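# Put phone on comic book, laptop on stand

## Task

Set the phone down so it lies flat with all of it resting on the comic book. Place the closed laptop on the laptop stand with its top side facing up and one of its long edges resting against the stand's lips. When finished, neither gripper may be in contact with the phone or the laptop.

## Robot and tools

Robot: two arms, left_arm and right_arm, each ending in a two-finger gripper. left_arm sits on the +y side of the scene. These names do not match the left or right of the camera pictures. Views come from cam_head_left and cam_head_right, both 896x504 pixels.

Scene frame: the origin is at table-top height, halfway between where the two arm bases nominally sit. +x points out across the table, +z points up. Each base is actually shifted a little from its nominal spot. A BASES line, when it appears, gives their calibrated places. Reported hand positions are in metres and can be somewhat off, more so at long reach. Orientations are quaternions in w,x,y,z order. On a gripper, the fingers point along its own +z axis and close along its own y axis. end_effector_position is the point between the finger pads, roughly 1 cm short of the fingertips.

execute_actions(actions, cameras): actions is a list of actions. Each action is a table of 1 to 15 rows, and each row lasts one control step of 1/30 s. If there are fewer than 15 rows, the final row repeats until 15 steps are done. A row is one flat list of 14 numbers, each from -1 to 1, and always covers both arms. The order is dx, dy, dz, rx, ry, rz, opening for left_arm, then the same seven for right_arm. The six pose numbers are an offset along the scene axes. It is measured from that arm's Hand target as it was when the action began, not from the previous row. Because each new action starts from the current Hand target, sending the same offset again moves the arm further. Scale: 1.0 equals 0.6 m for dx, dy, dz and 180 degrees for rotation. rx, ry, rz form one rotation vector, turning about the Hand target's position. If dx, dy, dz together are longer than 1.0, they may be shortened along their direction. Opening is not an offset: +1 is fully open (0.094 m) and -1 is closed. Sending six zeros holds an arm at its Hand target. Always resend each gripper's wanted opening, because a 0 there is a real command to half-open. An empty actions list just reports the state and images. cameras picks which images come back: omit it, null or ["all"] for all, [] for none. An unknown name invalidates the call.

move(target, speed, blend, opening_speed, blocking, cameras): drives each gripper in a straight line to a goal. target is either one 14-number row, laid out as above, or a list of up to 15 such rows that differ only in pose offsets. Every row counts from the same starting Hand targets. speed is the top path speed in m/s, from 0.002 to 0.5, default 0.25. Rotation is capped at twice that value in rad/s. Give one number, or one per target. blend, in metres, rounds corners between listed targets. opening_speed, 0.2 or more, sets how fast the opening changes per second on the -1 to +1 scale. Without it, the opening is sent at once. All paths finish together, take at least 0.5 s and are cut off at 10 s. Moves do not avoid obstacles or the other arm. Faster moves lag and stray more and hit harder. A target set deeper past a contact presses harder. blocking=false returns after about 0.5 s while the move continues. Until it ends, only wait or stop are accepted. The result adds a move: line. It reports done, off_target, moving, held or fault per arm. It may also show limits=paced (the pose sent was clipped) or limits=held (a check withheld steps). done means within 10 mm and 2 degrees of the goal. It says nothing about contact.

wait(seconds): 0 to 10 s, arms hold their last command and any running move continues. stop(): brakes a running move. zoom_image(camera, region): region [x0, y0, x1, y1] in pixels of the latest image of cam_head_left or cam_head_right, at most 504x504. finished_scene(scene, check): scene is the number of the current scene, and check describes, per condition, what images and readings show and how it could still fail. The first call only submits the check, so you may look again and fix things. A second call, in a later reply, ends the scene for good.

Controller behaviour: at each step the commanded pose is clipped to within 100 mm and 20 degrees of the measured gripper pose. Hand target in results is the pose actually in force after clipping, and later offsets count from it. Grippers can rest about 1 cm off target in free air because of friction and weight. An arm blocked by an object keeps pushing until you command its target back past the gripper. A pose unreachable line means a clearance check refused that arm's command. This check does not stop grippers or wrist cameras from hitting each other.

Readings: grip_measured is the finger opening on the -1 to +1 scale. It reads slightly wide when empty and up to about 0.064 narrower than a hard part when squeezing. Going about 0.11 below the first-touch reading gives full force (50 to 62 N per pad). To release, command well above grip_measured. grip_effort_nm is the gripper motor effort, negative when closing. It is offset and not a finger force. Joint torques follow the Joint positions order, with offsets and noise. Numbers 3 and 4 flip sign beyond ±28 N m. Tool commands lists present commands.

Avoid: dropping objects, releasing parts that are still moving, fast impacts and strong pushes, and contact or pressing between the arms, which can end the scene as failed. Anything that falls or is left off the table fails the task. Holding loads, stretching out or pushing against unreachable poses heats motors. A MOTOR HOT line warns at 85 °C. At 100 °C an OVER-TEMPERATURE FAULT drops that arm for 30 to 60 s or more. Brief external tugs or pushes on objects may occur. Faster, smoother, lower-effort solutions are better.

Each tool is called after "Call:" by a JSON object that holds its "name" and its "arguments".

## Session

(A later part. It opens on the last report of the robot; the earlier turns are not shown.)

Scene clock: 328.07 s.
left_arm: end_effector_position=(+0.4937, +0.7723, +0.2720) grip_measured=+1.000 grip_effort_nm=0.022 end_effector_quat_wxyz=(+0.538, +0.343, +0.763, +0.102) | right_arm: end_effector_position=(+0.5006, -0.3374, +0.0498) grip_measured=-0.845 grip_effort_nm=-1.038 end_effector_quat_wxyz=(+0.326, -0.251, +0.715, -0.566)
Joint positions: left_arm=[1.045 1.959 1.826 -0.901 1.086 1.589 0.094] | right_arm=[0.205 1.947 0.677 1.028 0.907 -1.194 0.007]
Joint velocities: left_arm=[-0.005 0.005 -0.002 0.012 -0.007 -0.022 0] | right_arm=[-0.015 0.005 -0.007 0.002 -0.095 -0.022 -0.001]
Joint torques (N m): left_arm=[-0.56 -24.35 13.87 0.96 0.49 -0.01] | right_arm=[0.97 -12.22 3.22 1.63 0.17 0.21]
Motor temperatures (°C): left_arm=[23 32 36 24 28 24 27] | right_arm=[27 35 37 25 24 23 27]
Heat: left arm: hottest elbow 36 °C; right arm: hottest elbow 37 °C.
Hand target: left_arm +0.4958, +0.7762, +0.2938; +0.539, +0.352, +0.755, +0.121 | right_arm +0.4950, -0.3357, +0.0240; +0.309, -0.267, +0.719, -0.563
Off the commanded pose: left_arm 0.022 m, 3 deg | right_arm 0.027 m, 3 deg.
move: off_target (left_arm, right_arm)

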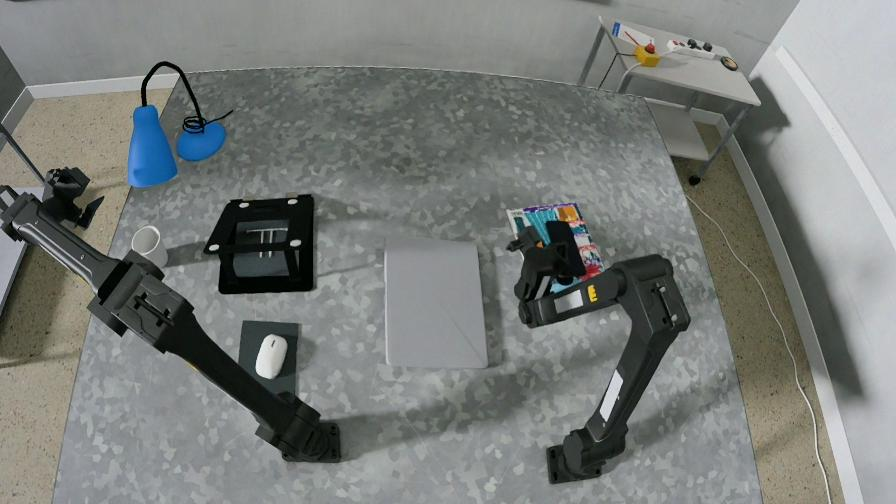

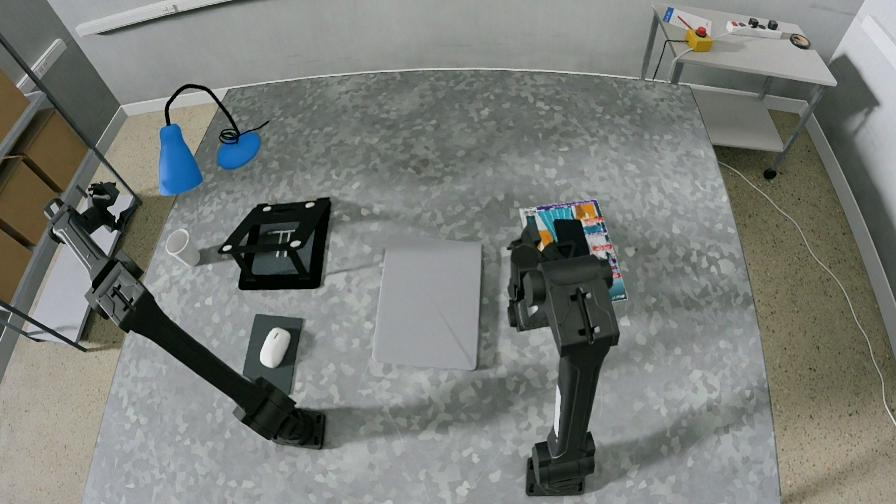

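Call:
{"name": "move", "arguments": {"target": [0,0,0,0,0,0,1,0,0,0.045,0.115,0.025,0,-0.96], "speed": 0.08}}

Call:
{"name": "zoom_image", "arguments": {"camera": "cam_head_left", "region": [480, 170, 660, 320]}}

Scene clock: 341.57 s.
left_arm: end_effector_position=(+0.4937, +0.7723, +0.2720) grip_measured=+1.000 grip_effort_nm=0.027 end_effector_quat_wxyz=(+0.538, +0.343, +0.763, +0.102) | right_arm: end_effector_position=(+0.4854, -0.3307, +0.0368) grip_measured=-0.845 grip_effort_nm=-1.038 end_effector_quat_wxyz=(+0.316, -0.240, +0.821, -0.410)
Joint positions: left_arm=[1.045 1.959 1.826 -0.901 1.086 1.589 0.094] | right_arm=[0.174 1.731 0.677 0.406 0.696 -0.747 0.007]
Joint velocities: left_arm=[-0.005 -0.015 -0.002 0.012 -0.037 -0.051 0] | right_arm=[-0.005 -0.005 -0.007 -0.007 0.051 -0.051 -0.001]
Joint torques (N m): left_arm=[-0.73 -24.23 13.59 1.2 0.47 0] | right_arm=[-0.38 -16.38 6.83 0.81 0.17 0.21]
Motor temperatures (°C): left_arm=[23 32 37 24 28 24 27] | right_arm=[27 35 36 25 24 23 27]
Heat: left arm: hottest elbow 37 °C; right arm: hottest elbow 36 °C.
Hand target: left_arm +0.4958, +0.7762, +0.2938; +0.539, +0.352, +0.755, +0.121 | right_arm +0.4953, -0.3353, +0.0506; +0.325, -0.229, +0.820, -0.412
Off the commanded pose: left_arm 0.022 m, 3 deg | right_arm 0.018 m, 2 deg.
move: off_target (left_arm, right_arm)

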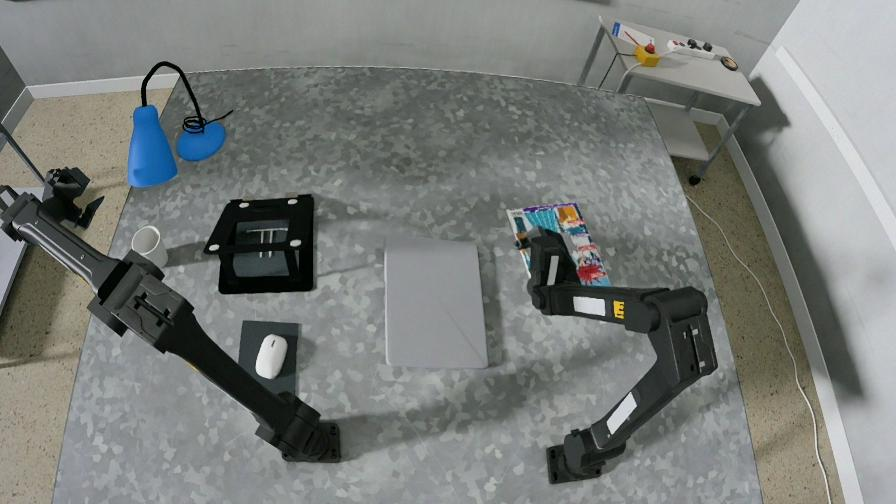

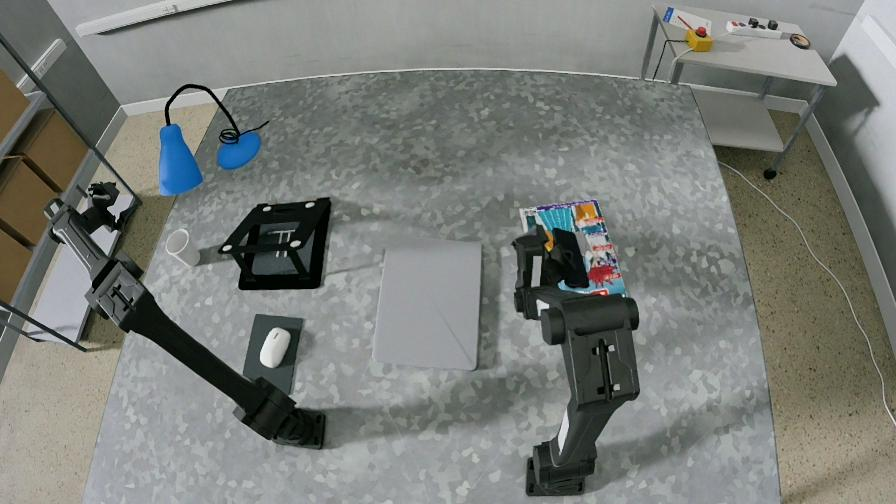

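Scaled by 2.800.

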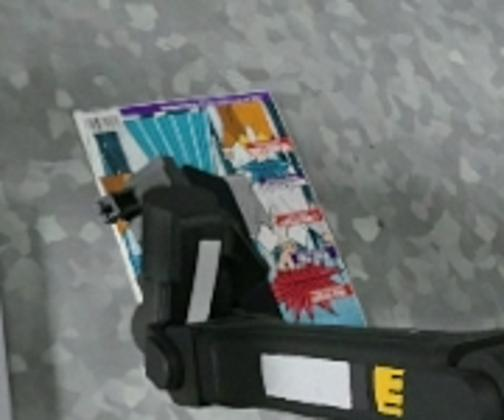

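Call:
{"name": "move", "arguments": {"target": [0,0,0,0,0,0,1,0,0,-0.012,0,0,0,-0.96], "speed": 0.05, "cameras": []}}

Call:
{"name": "move", "arguments": {"target": [0,0,0,0,0,0,1,0,0,0,0,0,0,-0.6], "opening_speed": 0.2}}

Call:
{"name": "zoom_image", "arguments": {"camera": "cam_head_left", "region": [480, 170, 660, 320]}}

Call:
{"name": "zoom_image", "arguments": {"camera": "cam_head_right", "region": [490, 170, 670, 320]}}

Scene clock: 347.10 s.
left_arm: end_effector_position=(+0.4937, +0.7723, +0.2720) grip_measured=+1.000 grip_effort_nm=0.022 end_effector_quat_wxyz=(+0.538, +0.343, +0.763, +0.102) | right_arm: end_effector_position=(+0.4853, -0.3307, +0.0367) grip_measured=-0.845 grip_effort_nm=-1.038 end_effector_quat_wxyz=(+0.316, -0.240, +0.821, -0.410)
Joint positions: left_arm=[1.045 1.959 1.826 -0.901 1.086 1.589 0.094] | right_arm=[0.174 1.731 0.677 0.406 0.696 -0.745 0.007]
Joint velocities: left_arm=[-0.005 -0.024 -0.007 -0.017 -0.051 0.022 0] | right_arm=[-0.015 0.015 -0.002 -0.002 -0.007 -0.022 0]
Joint torques (N m): left_arm=[-0.79 -23.36 13.81 1.25 0.5 -0.01] | right_arm=[-0.38 -14.74 6.69 1.52 0.17 0.22]
Motor temperatures (°C): left_arm=[23 32 37 24 28 24 27] | right_arm=[27 35 35 25 24 23 27]
Heat: left arm: hottest elbow 37 °C; right arm: hottest shoulder 35 °C.
Hand target: left_arm +0.4958, +0.7762, +0.2938; +0.539, +0.352, +0.755, +0.121 | right_arm +0.4953, -0.3354, +0.0434; +0.325, -0.229, +0.820, -0.412
Off the commanded pose: left_arm 0.022 m, 3 deg | right_arm 0.013 m, 2 deg.
move: off_target (left_arm, right_arm)
No camera images: "cameras" was empty.

Scene clock: 349.17 s.
left_arm: end_effector_position=(+0.4937, +0.7723, +0.2720) grip_measured=+1.000 grip_effort_nm=0.027 end_effector_quat_wxyz=(+0.538, +0.343, +0.763, +0.102) | right_arm: end_effector_position=(+0.4854, -0.3311, +0.0366) grip_measured=-0.602 grip_effort_nm=0.061 end_effector_quat_wxyz=(+0.317, -0.240, +0.821, -0.409)
Joint positions: left_arm=[1.045 1.959 1.826 -0.901 1.086 1.589 0.094] | right_arm=[0.173 1.731 0.677 0.406 0.693 -0.745 0.019]
Joint velocities: left_arm=[-0.005 -0.005 -0.002 -0.012 -0.022 -0.095 0] | right_arm=[-0.024 -0.005 0.002 -0.002 -0.007 -0.022 -0.001]
Joint torques (N m): left_arm=[-1.49 -23.65 13.57 1.16 0.53 -0.06] | right_arm=[-0.32 -14.68 6.67 1.54 0.25 0.23]
Motor temperatures (°C): left_arm=[23 32 37 24 28 24 27] | right_arm=[27 35 35 25 24 23 27]
Heat: left arm: hottest elbow 37 °C; right arm: hottest shoulder 35 °C.
Hand target: left_arm +0.4958, +0.7761, +0.2941; +0.539, +0.352, +0.755, +0.121 | right_arm +0.4953, -0.3354, +0.0434; +0.325, -0.229, +0.820, -0.412
Off the commanded pose: left_arm 0.022 m, 3 deg | right_arm 0.013 m, 2 deg.
move: off_target (left_arm, right_arm)

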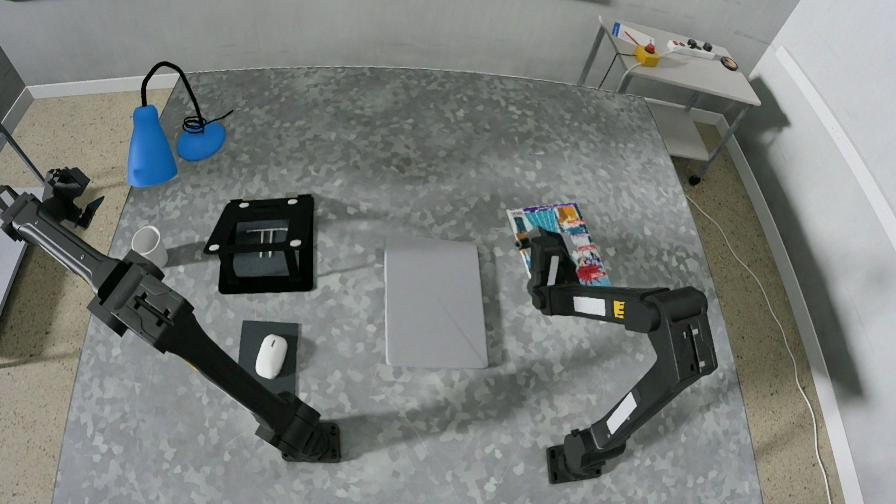

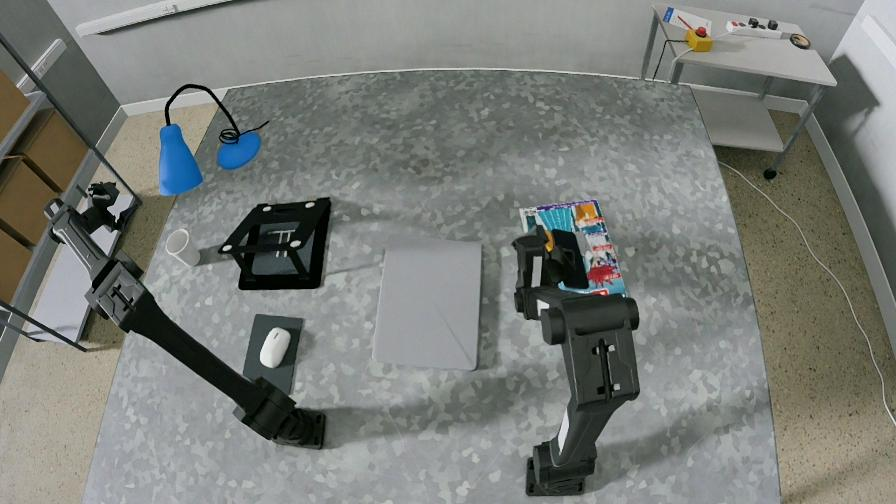

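Scaled by 2.800.

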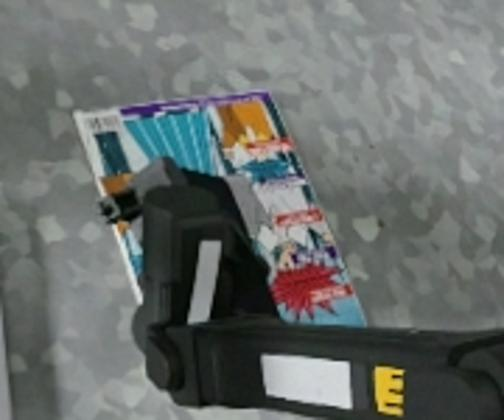

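Scaled by 2.800.

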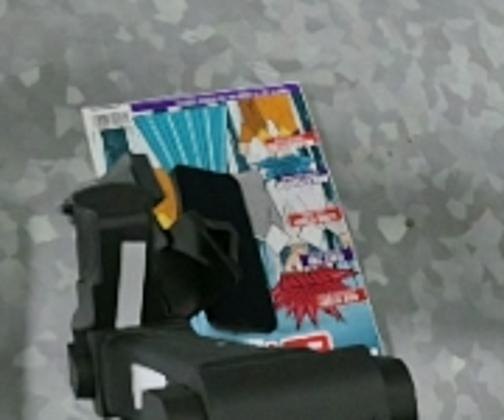

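Call:
{"name": "execute_actions", "arguments": {"actions": []}}

Call:
{"name": "zoom_image", "arguments": {"camera": "cam_head_right", "region": [450, 150, 700, 350]}}

Scene clock: 359.97 s.
left_arm: end_effector_position=(+0.4937, +0.7723, +0.2720) grip_measured=+1.000 grip_effort_nm=0.022 end_effector_quat_wxyz=(+0.538, +0.343, +0.763, +0.102) | right_arm: end_effector_position=(+0.4854, -0.3311, +0.0366) grip_measured=-0.601 grip_effort_nm=0.061 end_effector_quat_wxyz=(+0.317, -0.240, +0.821, -0.409)
Joint positions: left_arm=[1.045 1.959 1.826 -0.901 1.086 1.589 0.094] | right_arm=[0.173 1.731 0.677 0.406 0.693 -0.745 0.019]
Joint velocities: left_arm=[-0.005 -0.005 -0.007 -0.002 -0.022 0.051 0] | right_arm=[0.005 -0.015 -0.017 -0.012 -0.007 -0.022 -0.001]
Joint torques (N m): left_arm=[-1.32 -23.71 13.71 1.18 0.5 -0.05] | right_arm=[-0.21 -14.8 6.65 1.52 0.26 0.22]
Motor temperatures (°C): left_arm=[23 32 37 24 28 24 27] | right_arm=[27 35 35 25 24 23 26]
Heat: left arm: hottest elbow 37 °C; right arm: hottest shoulder 35 °C.
Hand target: left_arm +0.4958, +0.7762, +0.2938; +0.539, +0.352, +0.755, +0.121 | right_arm +0.4953, -0.3354, +0.0434; +0.325, -0.229, +0.820, -0.412
Tool commands: left_gripper/opening=+1.0 right_gripper/opening=-0.6
Off the commanded pose: left_arm 0.022 m, 3 deg | right_arm 0.013 m, 2 deg.

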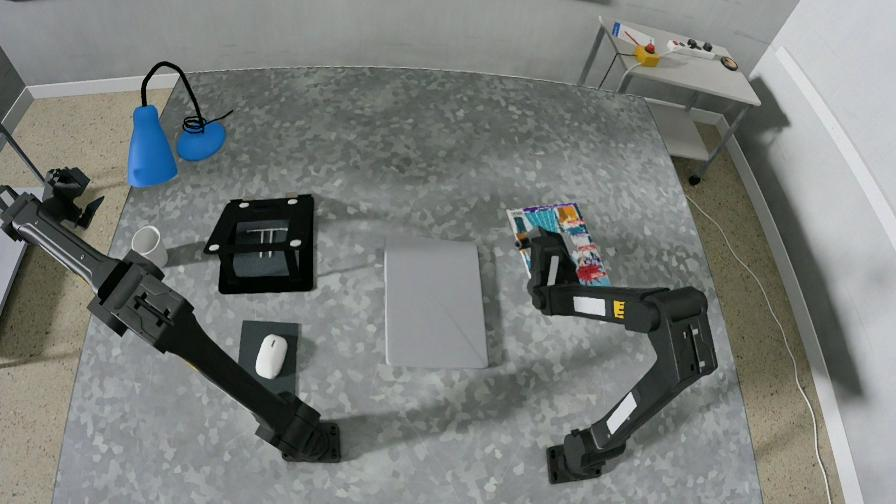

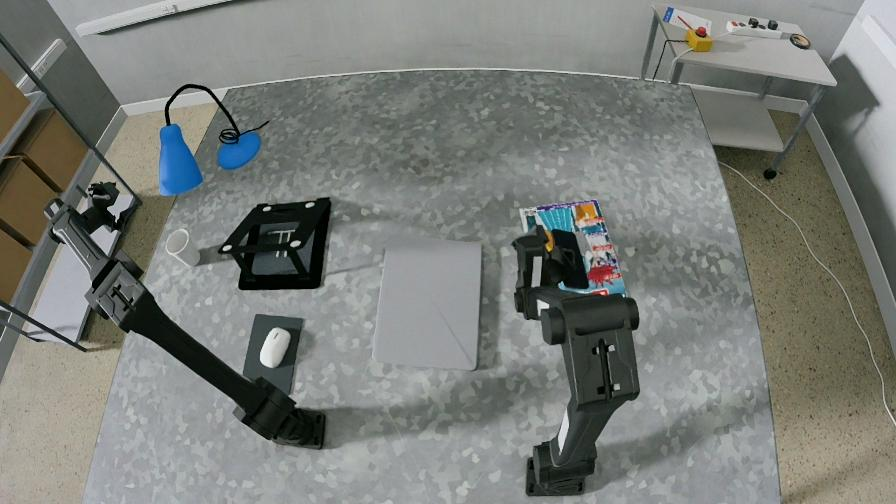

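Scaled by 2.016.

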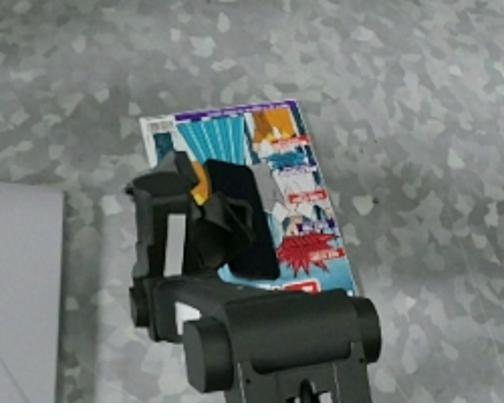

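Call:
{"name": "move", "arguments": {"target": [0,0,0,0,0,0,1,0,0,0,0,0,0,0.1], "opening_speed": 0.3}}

Call:
{"name": "zoom_image", "arguments": {"camera": "cam_head_right", "region": [450, 150, 700, 350]}}

Scene clock: 364.50 s.
left_arm: end_effector_position=(+0.4937, +0.7723, +0.2720) grip_measured=+1.000 grip_effort_nm=0.022 end_effector_quat_wxyz=(+0.538, +0.343, +0.763, +0.102) | right_arm: end_effector_position=(+0.4851, -0.3322, +0.0369) grip_measured=+0.097 grip_effort_nm=0.095 end_effector_quat_wxyz=(+0.315, -0.238, +0.821, -0.411)
Joint positions: left_arm=[1.045 1.959 1.826 -0.901 1.086 1.589 0.094] | right_arm=[0.172 1.731 0.677 0.406 0.698 -0.745 0.052]
Joint velocities: left_arm=[-0.005 -0.005 0.002 -0.002 0.022 0.007 0] | right_arm=[0.005 -0.005 -0.007 0.002 0.037 -0.051 0.001]
Joint torques (N m): left_arm=[-1.32 -23.3 13.76 1.14 0.47 -0.05] | right_arm=[-0.26 -14.68 6.69 1.51 0.1 0.23]
Motor temperatures (°C): left_arm=[23 32 37 24 28 24 27] | right_arm=[27 35 35 25 24 23 26]
Heat: left arm: hottest elbow 37 °C; right arm: hottest shoulder 35 °C.
Hand target: left_arm +0.4958, +0.7762, +0.2938; +0.539, +0.352, +0.755, +0.121 | right_arm +0.4953, -0.3355, +0.0434; +0.325, -0.229, +0.820, -0.412
Off the commanded pose: left_arm 0.022 m, 3 deg | right_arm 0.012 m, 2 deg.
move: off_target (left_arm, right_arm)

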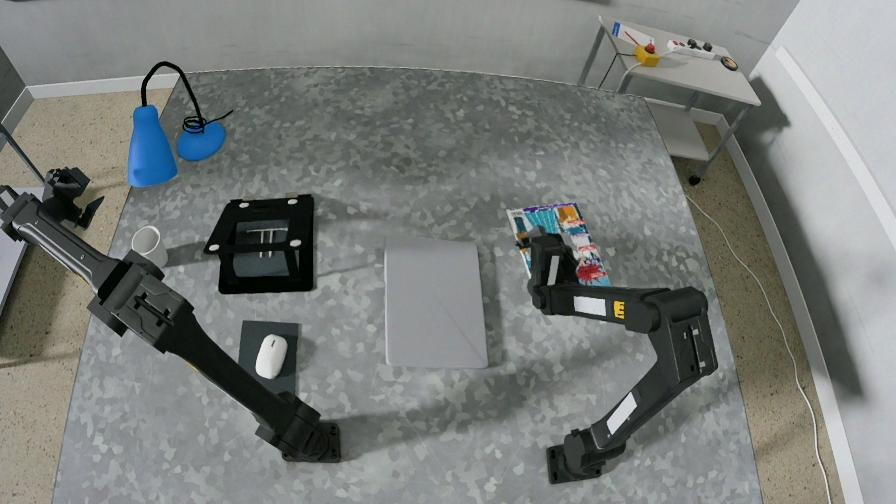

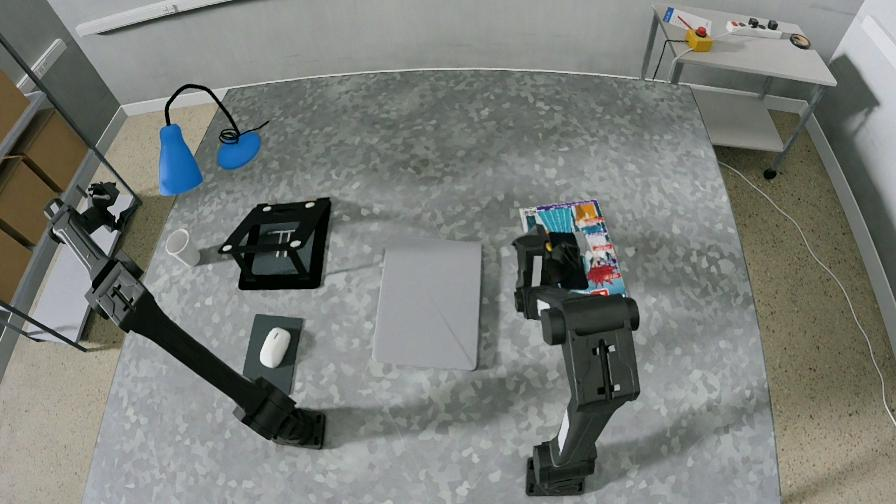

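Scaled by 2.016.

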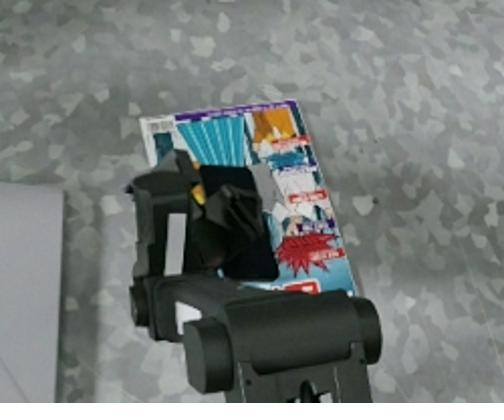

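Call:
{"name": "move", "arguments": {"target": [[0,0,0,0,0,0,1,-0.095,0.068,0.02,0,0,0,0.1],[0,0,0,0,0,0,1,-0.17,0.13,0.12,0,0,0,0.1]], "speed": 0.06}}

Call:
{"name": "zoom_image", "arguments": {"camera": "cam_head_right", "region": [450, 150, 700, 350]}}

Call:
{"name": "zoom_image", "arguments": {"camera": "cam_head_left", "region": [450, 150, 700, 350]}}

Scene clock: 372.63 s.
left_arm: end_effector_position=(+0.4937, +0.7723, +0.2720) grip_measured=+1.000 grip_effort_nm=0.027 end_effector_quat_wxyz=(+0.538, +0.343, +0.763, +0.102) | right_arm: end_effector_position=(+0.3964, -0.2600, +0.1097) grip_measured=+0.099 grip_effort_nm=0.056 end_effector_quat_wxyz=(+0.317, -0.229, +0.822, -0.414)
Joint positions: left_arm=[1.045 1.959 1.826 -0.901 1.086 1.589 0.094] | right_arm=[0.439 1.382 0.589 -0.045 0.909 -0.469 0.052]
Joint velocities: left_arm=[-0.015 -0.015 0.002 0.002 0.007 -0.066 0] | right_arm=[0.005 -0.005 0.007 0.007 0.037 -0.037 -0.001]
Joint torques (N m): left_arm=[-1.67 -23.65 13.71 1.21 0.48 -0.07] | right_arm=[1.44 -12.16 6.68 0.69 0.46 0.25]
Motor temperatures (°C): left_arm=[23 32 37 24 28 24 27] | right_arm=[27 35 35 25 24 23 26]
Heat: left arm: hottest elbow 37 °C; right arm: hottest shoulder 35 °C.
Hand target: left_arm +0.4958, +0.7762, +0.2938; +0.539, +0.352, +0.755, +0.121 | right_arm +0.3944, -0.2554, +0.1149; +0.323, -0.229, +0.821, -0.411
Off the commanded pose: left_arm 0.022 m, 3 deg | right_arm 0.007 m, 1 deg.
move: off_target (left_arm)

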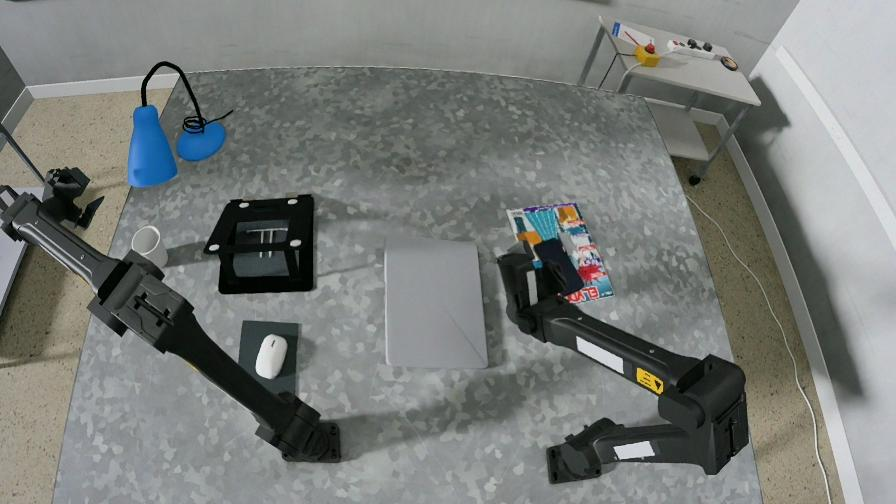

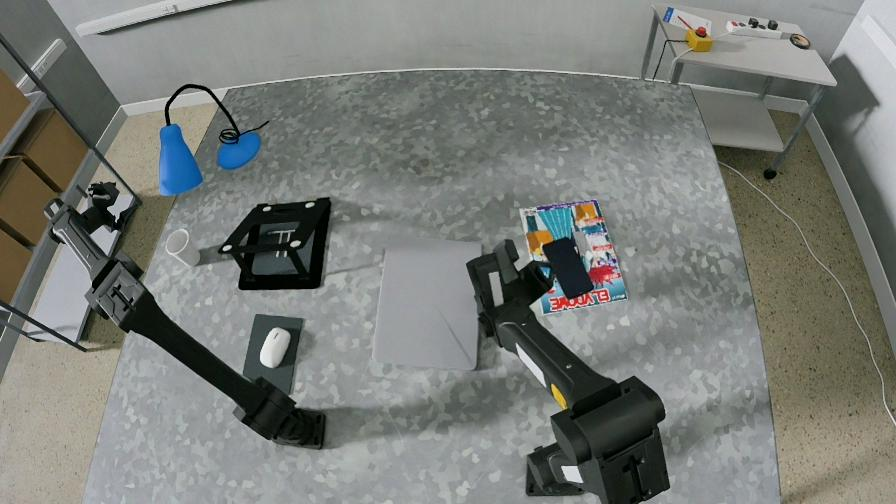

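Scaled by 2.016.

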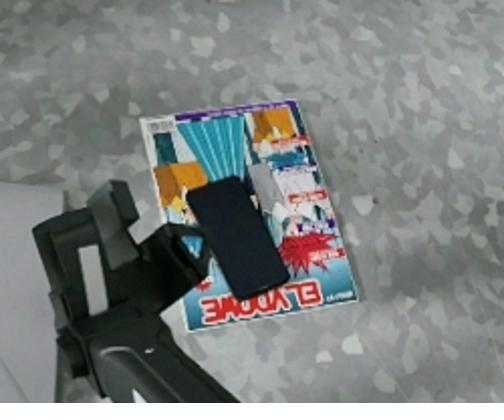

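Scaled by 2.016.

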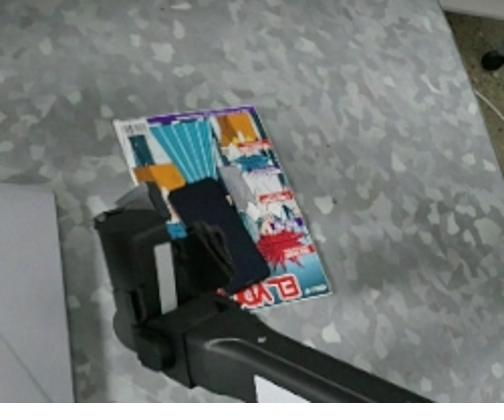

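Call:
{"name": "move", "arguments": {"target": [[-0.1,-0.2,0.06,0.1,0.16,-0.1,-1,-0.03,0.08,0.17,0.05,0,-0.08,-1],[-0.393,-0.894,-0.1,0.203,0.3207,-0.1958,-1,0.226,0.142,0.18,0.4144,-0.0497,-0.593,-1]], "blend": 0.05, "speed": 0.25}}

Call:
{"name": "zoom_image", "arguments": {"camera": "cam_head_right", "region": [450, 150, 700, 350]}}

Call:
{"name": "zoom_image", "arguments": {"camera": "cam_head_left", "region": [200, 150, 450, 350]}}

Scene clock: 424.17 s.
left_arm: end_effector_position=(+0.2629, +0.2451, +0.2326) grip_measured=-0.987 grip_effort_nm=-0.686 end_effector_quat_wxyz=(+0.004, +0.704, +0.710, +0.010) | right_arm: end_effector_position=(+0.5084, -0.1721, +0.2171) grip_measured=-0.992 grip_effort_nm=-0.442 end_effector_quat_wxyz=(-0.010, +0.702, +0.712, -0.010)
Joint positions: left_arm=[-0.022 0.912 0.93 -1.569 -0.008 1.569 0.001] | right_arm=[0.247 1.816 1.768 -1.549 -0.008 1.81 0]
Joint velocities: left_arm=[-0.005 -0.015 -0.012 0.002 0.037 -0.007 0] | right_arm=[0.005 -0.015 0.012 -0.007 0.051 -0.037 0.001]
Joint torques (N m): left_arm=[-2.49 -6.83 9.63 -0.09 -0.1 -0.12] | right_arm=[-0.15 -17.96 12.71 0.31 0 0.26]
Motor temperatures (°C): left_arm=[23 32 37 24 28 24 27] | right_arm=[27 34 36 25 24 23 26]
Heat: left arm: hottest elbow 37 °C; right arm: hottest elbow 36 °C.
Hand target: left_arm +0.2568, +0.2421, +0.2314; +0.000, +0.706, +0.708, +0.008 | right_arm +0.5315, -0.1715, +0.2224; -0.002, +0.709, +0.706, +0.007
Off the commanded pose: left_arm 0.006 m, 1 deg | right_arm 0.022 m, 2 deg.
move: off_target (right_arm)

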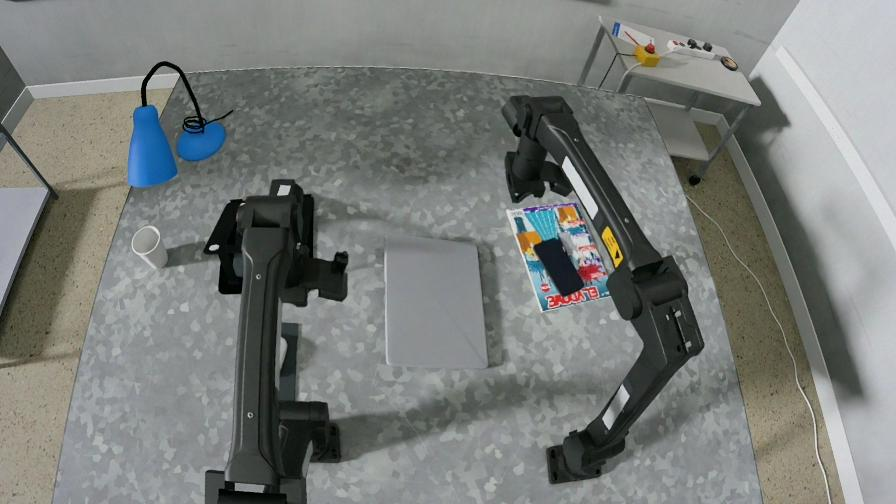

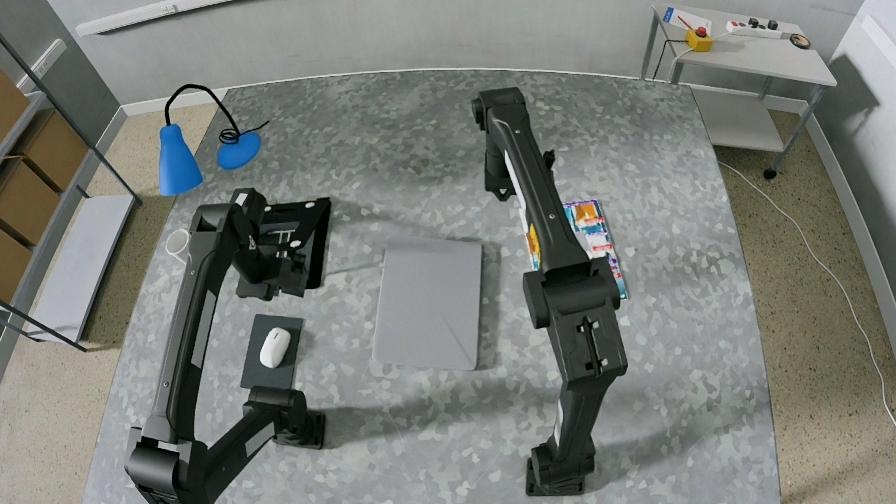

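Scaled by 2.016.

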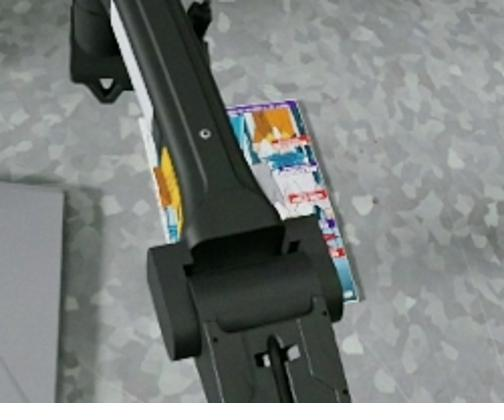

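Scaled by 2.016.

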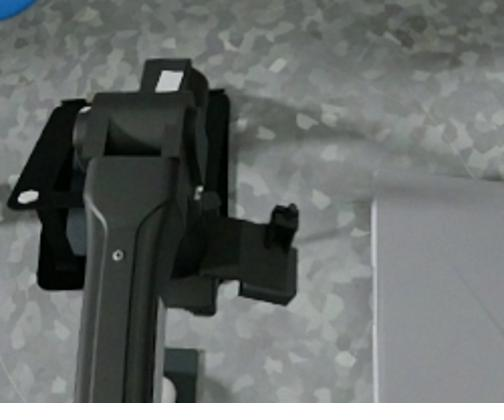

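Call:
{"name": "move", "arguments": {"target": [-0.03,-0.07,-0.31,0,0,0,-1,0.02,0,-0.29,0,0,0,-1], "speed": 0.15}}

Call:
{"name": "zoom_image", "arguments": {"camera": "cam_head_right", "region": [350, 150, 650, 390]}}

Call:
{"name": "zoom_image", "arguments": {"camera": "cam_head_left", "region": [200, 150, 550, 390]}}

Scene clock: 436.67 s.
left_arm: end_effector_position=(+0.2379, +0.2010, +0.0513) grip_measured=-0.987 grip_effort_nm=-0.691 end_effector_quat_wxyz=(+0.005, +0.704, +0.710, +0.009) | right_arm: end_effector_position=(+0.5421, -0.1668, +0.0664) grip_measured=-0.992 grip_effort_nm=-0.442 end_effector_quat_wxyz=(+0.005, +0.704, +0.710, +0.016)
Joint positions: left_arm=[-0.234 0.995 0.48 -1.038 -0.009 1.357 0.001] | right_arm=[0.242 1.955 1.568 -1.151 -0.008 1.81 0]
Joint velocities: left_arm=[-0.015 0.005 0.002 0.007 -0.007 0.022 0] | right_arm=[-0.005 -0.005 0.007 0.007 -0.095 0.037 0]
Joint torques (N m): left_arm=[-2.67 -3.6 8.31 0.94 -0.07 -0.08] | right_arm=[-0.32 -19.55 7.15 0.44 0 0.14]
Motor temperatures (°C): left_arm=[23 31 37 24 27 24 27] | right_arm=[27 35 39 25 24 23 26]
Heat: left arm: hottest elbow 37 °C; right arm: hottest elbow 39 °C.
Hand target: left_arm +0.2362, +0.1987, +0.0464; +0.001, +0.706, +0.708, +0.009 | right_arm +0.5421, -0.1742, +0.0483; -0.002, +0.708, +0.706, +0.007
Off the commanded pose: left_arm 0.006 m, 1 deg | right_arm 0.019 m, 2 deg.
move: off_target (right_arm)

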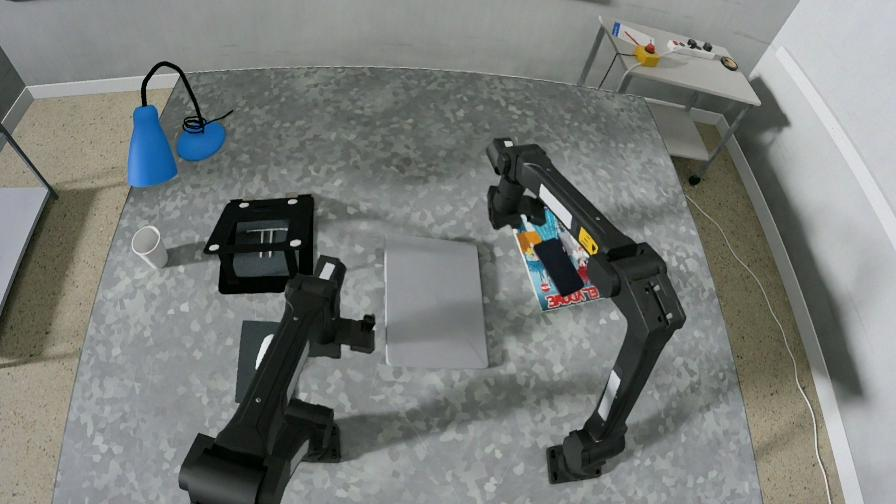

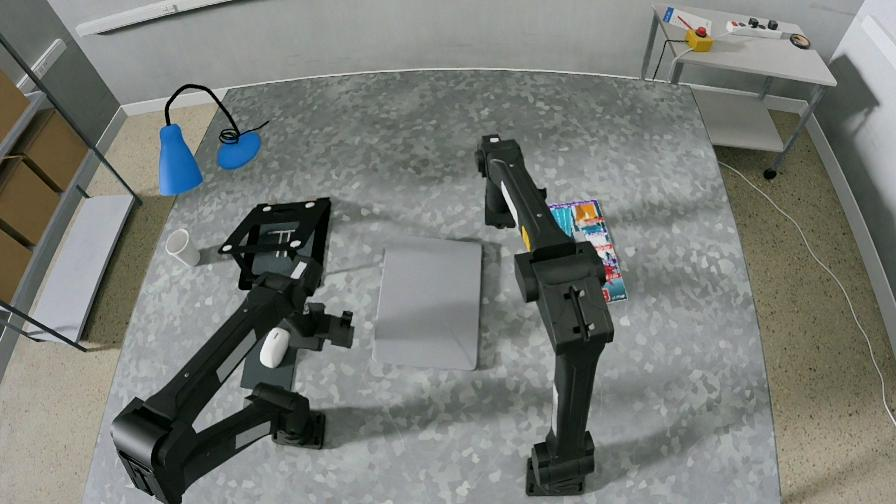

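Scaled by 1.680.

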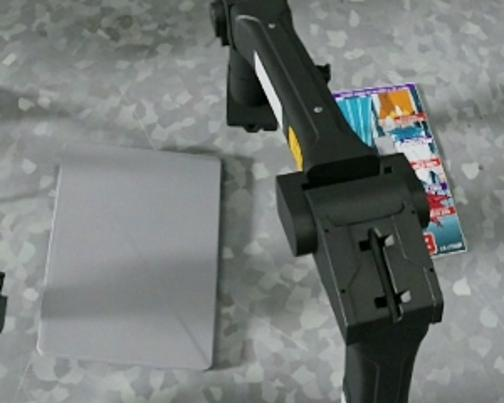

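Scaled by 1.440.

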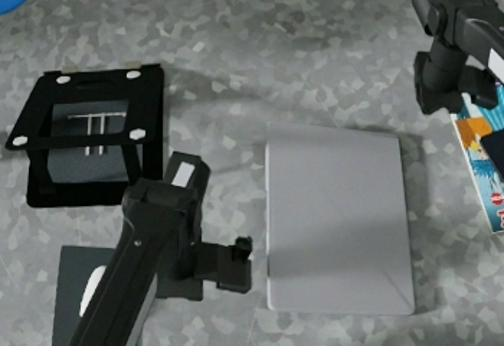

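Call:
{"name": "move", "arguments": {"target": [0,-0.01,-0.045,0,0,0,-1,0,0,-0.045,0,0,0,-1], "speed": 0.08}}

Scene clock: 440.00 s.
left_arm: end_effector_position=(+0.2383, +0.1947, +0.0246) grip_measured=-0.987 grip_effort_nm=-0.691 end_effector_quat_wxyz=(+0.005, +0.704, +0.710, +0.009) | right_arm: end_effector_position=(+0.5440, -0.1666, +0.0426) grip_measured=-0.992 grip_effort_nm=-0.442 end_effector_quat_wxyz=(+0.007, +0.704, +0.709, +0.019)
Joint positions: left_arm=[-0.263 1.064 0.437 -0.925 -0.01 1.328 0.001] | right_arm=[0.241 1.981 1.542 -1.092 -0.008 1.81 0]
Joint velocities: left_arm=[-0.005 -0.005 0.007 -0.007 -0.007 0.007 0] | right_arm=[-0.005 -0.015 -0.002 0.002 0.022 -0.037 0]
Joint torques (N m): left_arm=[-3.19 -4.13 7.57 0.68 -0.05 -0.08] | right_arm=[-0.38 -20.01 6.71 0.47 0 0.14]
Motor temperatures (°C): left_arm=[23 31 37 24 27 24 27] | right_arm=[27 35 39 25 24 23 26]
Heat: left arm: hottest elbow 37 °C; right arm: hottest elbow 39 °C.
Hand target: left_arm +0.2355, +0.1926, +0.0194; +0.001, +0.706, +0.708, +0.009 | right_arm +0.5419, -0.1746, +0.0214; -0.002, +0.708, +0.706, +0.007
Off the commanded pose: left_arm 0.006 m, 1 deg | right_arm 0.023 m, 2 deg.
move: off_target (right_arm)

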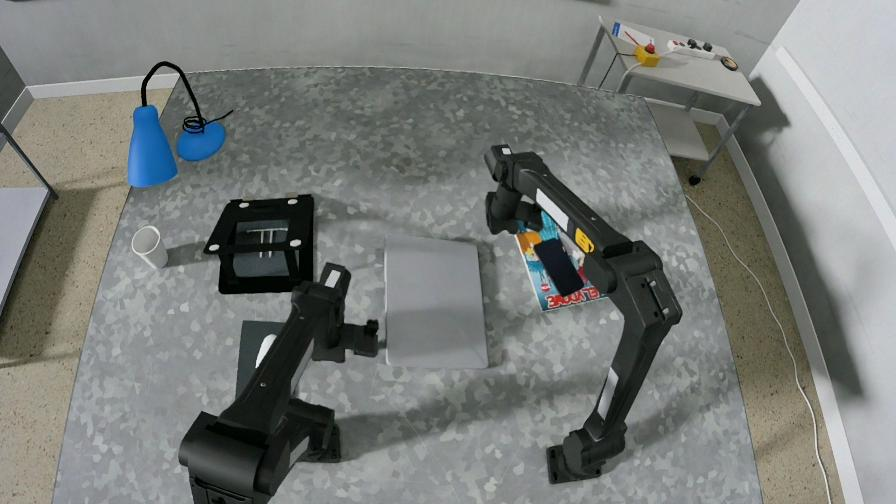

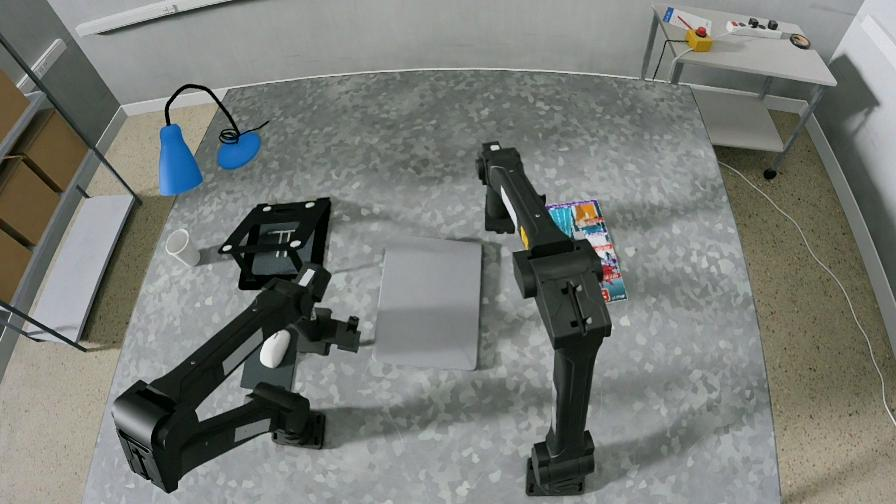

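Call:
{"name": "move", "arguments": {"target": [0,0,-0.005,0,0,0,-1,-0.02,0.01,-0.04,0,0,0,-1], "speed": 0.05}}

Call:
{"name": "zoom_image", "arguments": {"camera": "cam_head_left", "region": [400, 130, 650, 330]}}

Scene clock: 442.87 s.
left_arm: end_effector_position=(+0.2406, +0.1941, +0.0232) grip_measured=-0.987 grip_effort_nm=-0.691 end_effector_quat_wxyz=(+0.008, +0.704, +0.710, +0.010) | right_arm: end_effector_position=(+0.5361, -0.1688, +0.0207) grip_measured=-0.992 grip_effort_nm=-0.437 end_effector_quat_wxyz=(+0.008, +0.706, +0.708, +0.021)
Joint positions: left_arm=[-0.263 1.072 0.437 -0.912 -0.01 1.327 0.001] | right_arm=[0.241 1.985 1.484 -1.025 -0.008 1.815 0]
Joint velocities: left_arm=[-0.024 -0.015 -0.002 -0.002 -0.037 -0.095 0] | right_arm=[0.015 0.005 0.002 0.012 -0.007 -0.022 0.001]
Joint torques (N m): left_arm=[-2.26 -4.13 7.23 0.66 -0.13 -0.07] | right_arm=[0.62 -19.43 6.37 0.57 0.03 0.24]
Motor temperatures (°C): left_arm=[23 31 37 24 27 24 27] | right_arm=[27 35 39 25 24 23 26]
Heat: left arm: hottest elbow 37 °C; right arm: hottest elbow 39 °C.
Hand target: left_arm +0.2355, +0.1926, +0.0165; +0.001, +0.706, +0.708, +0.009 | right_arm +0.5298, -0.1690, -0.0027; -0.002, +0.709, +0.706, +0.007
Off the commanded pose: left_arm 0.009 m, 1 deg | right_arm 0.024 m, 2 deg.
move: off_target (right_arm)

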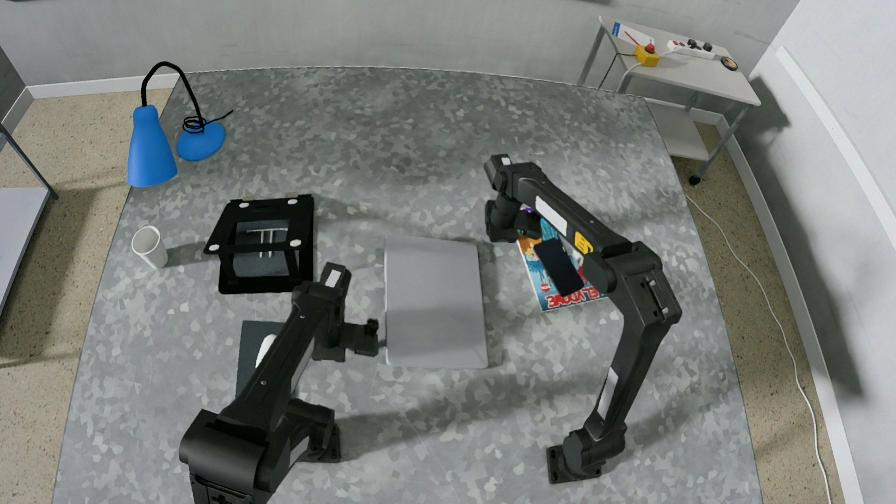

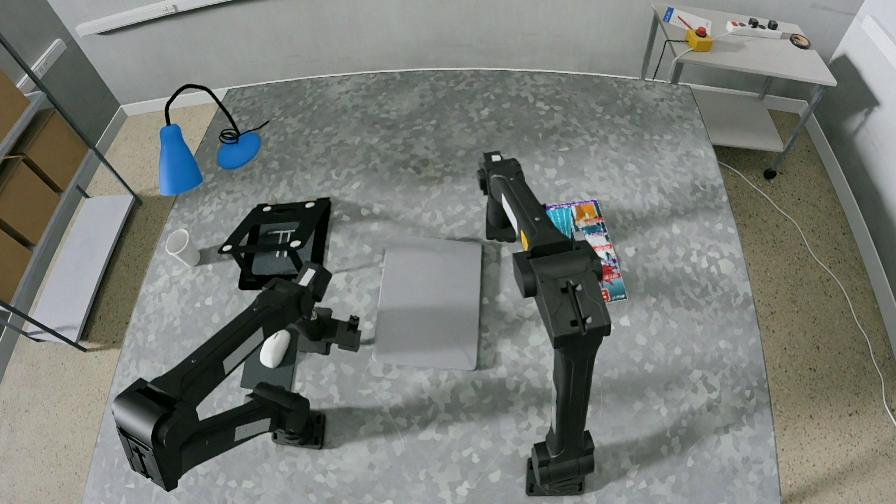

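Scaled by 2.016.

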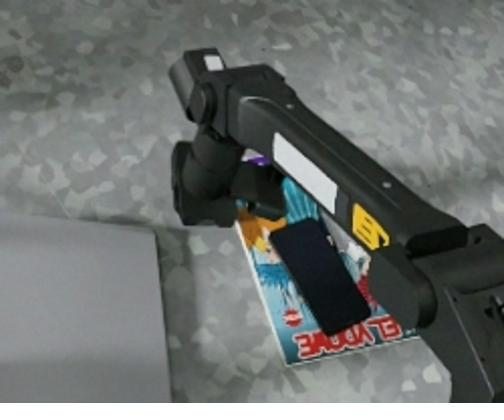

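Call:
{"name": "move", "arguments": {"target": [[0.0075,-0.0835,0,0,0,0,-1,0,0.0525,0,0,0,0,-1],[-0.044,-0.154,0,0,0,0.0833,-1,0.052,0.123,0,0,0,0.0833,-1]], "speed": 0.06, "blend": 0.01}}

Call:
{"name": "zoom_image", "arguments": {"camera": "cam_head_left", "region": [300, 150, 600, 390]}}

Scene clock: 453.77 s.
left_arm: end_effector_position=(+0.1984, +0.1120, +0.0102) grip_measured=-0.987 grip_effort_nm=-0.686 end_effector_quat_wxyz=(-0.011, +0.605, +0.796, +0.006) | right_arm: end_effector_position=(+0.5541, -0.1095, +0.0153) grip_measured=-0.992 grip_effort_nm=-0.442 end_effector_quat_wxyz=(+0.003, +0.620, +0.785, +0.013)
Joint positions: left_arm=[-0.703 1.14 0.437 -0.891 -0.012 0.625 0.001] | right_arm=[0.327 2.083 1.632 -1.095 -0.008 1.67 0]
Joint velocities: left_arm=[-0.015 -0.005 -0.007 -0.022 -0.022 0.022 0] | right_arm=[0.005 -0.005 0.002 0.002 -0.022 -0.007 0]
Joint torques (N m): left_arm=[-2.02 -5.25 10.74 0.36 -0.16 -0.04] | right_arm=[1.79 -19.08 10.7 -0.06 -0.03 0.11]
Motor temperatures (°C): left_arm=[23 30 36 24 27 24 27] | right_arm=[27 35 38 25 24 23 26]
Heat: left arm: hottest elbow 36 °C; right arm: hottest elbow 38 °C.
Hand target: left_arm +0.2085, +0.1004, +0.0174; +0.002, +0.608, +0.794, +0.008 | right_arm +0.5616, -0.0954, -0.0040; -0.003, +0.610, +0.792, +0.006
Off the commanded pose: left_arm 0.017 m, 1 deg | right_arm 0.024 m, 2 deg.
move: off_target (left_arm, right_arm)

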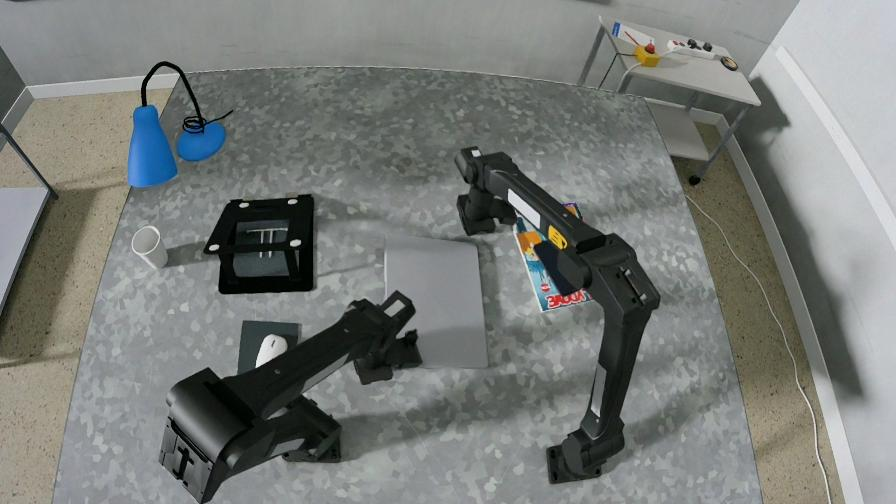

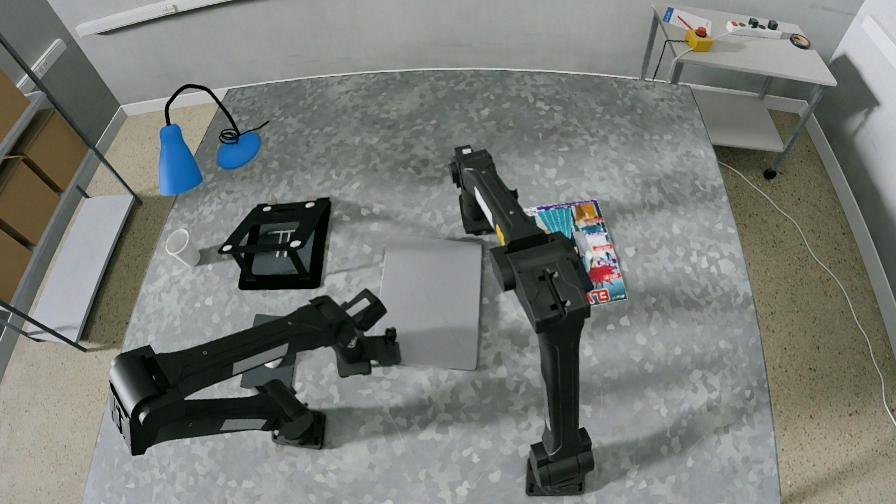

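Scaled by 1.680.

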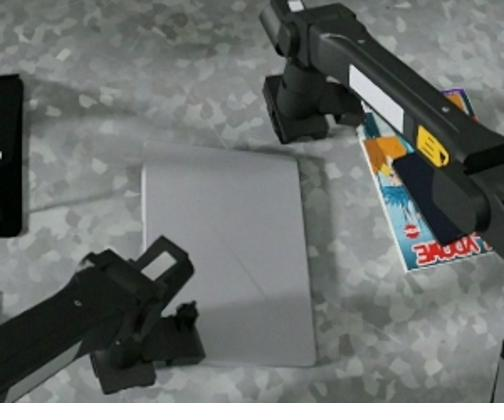

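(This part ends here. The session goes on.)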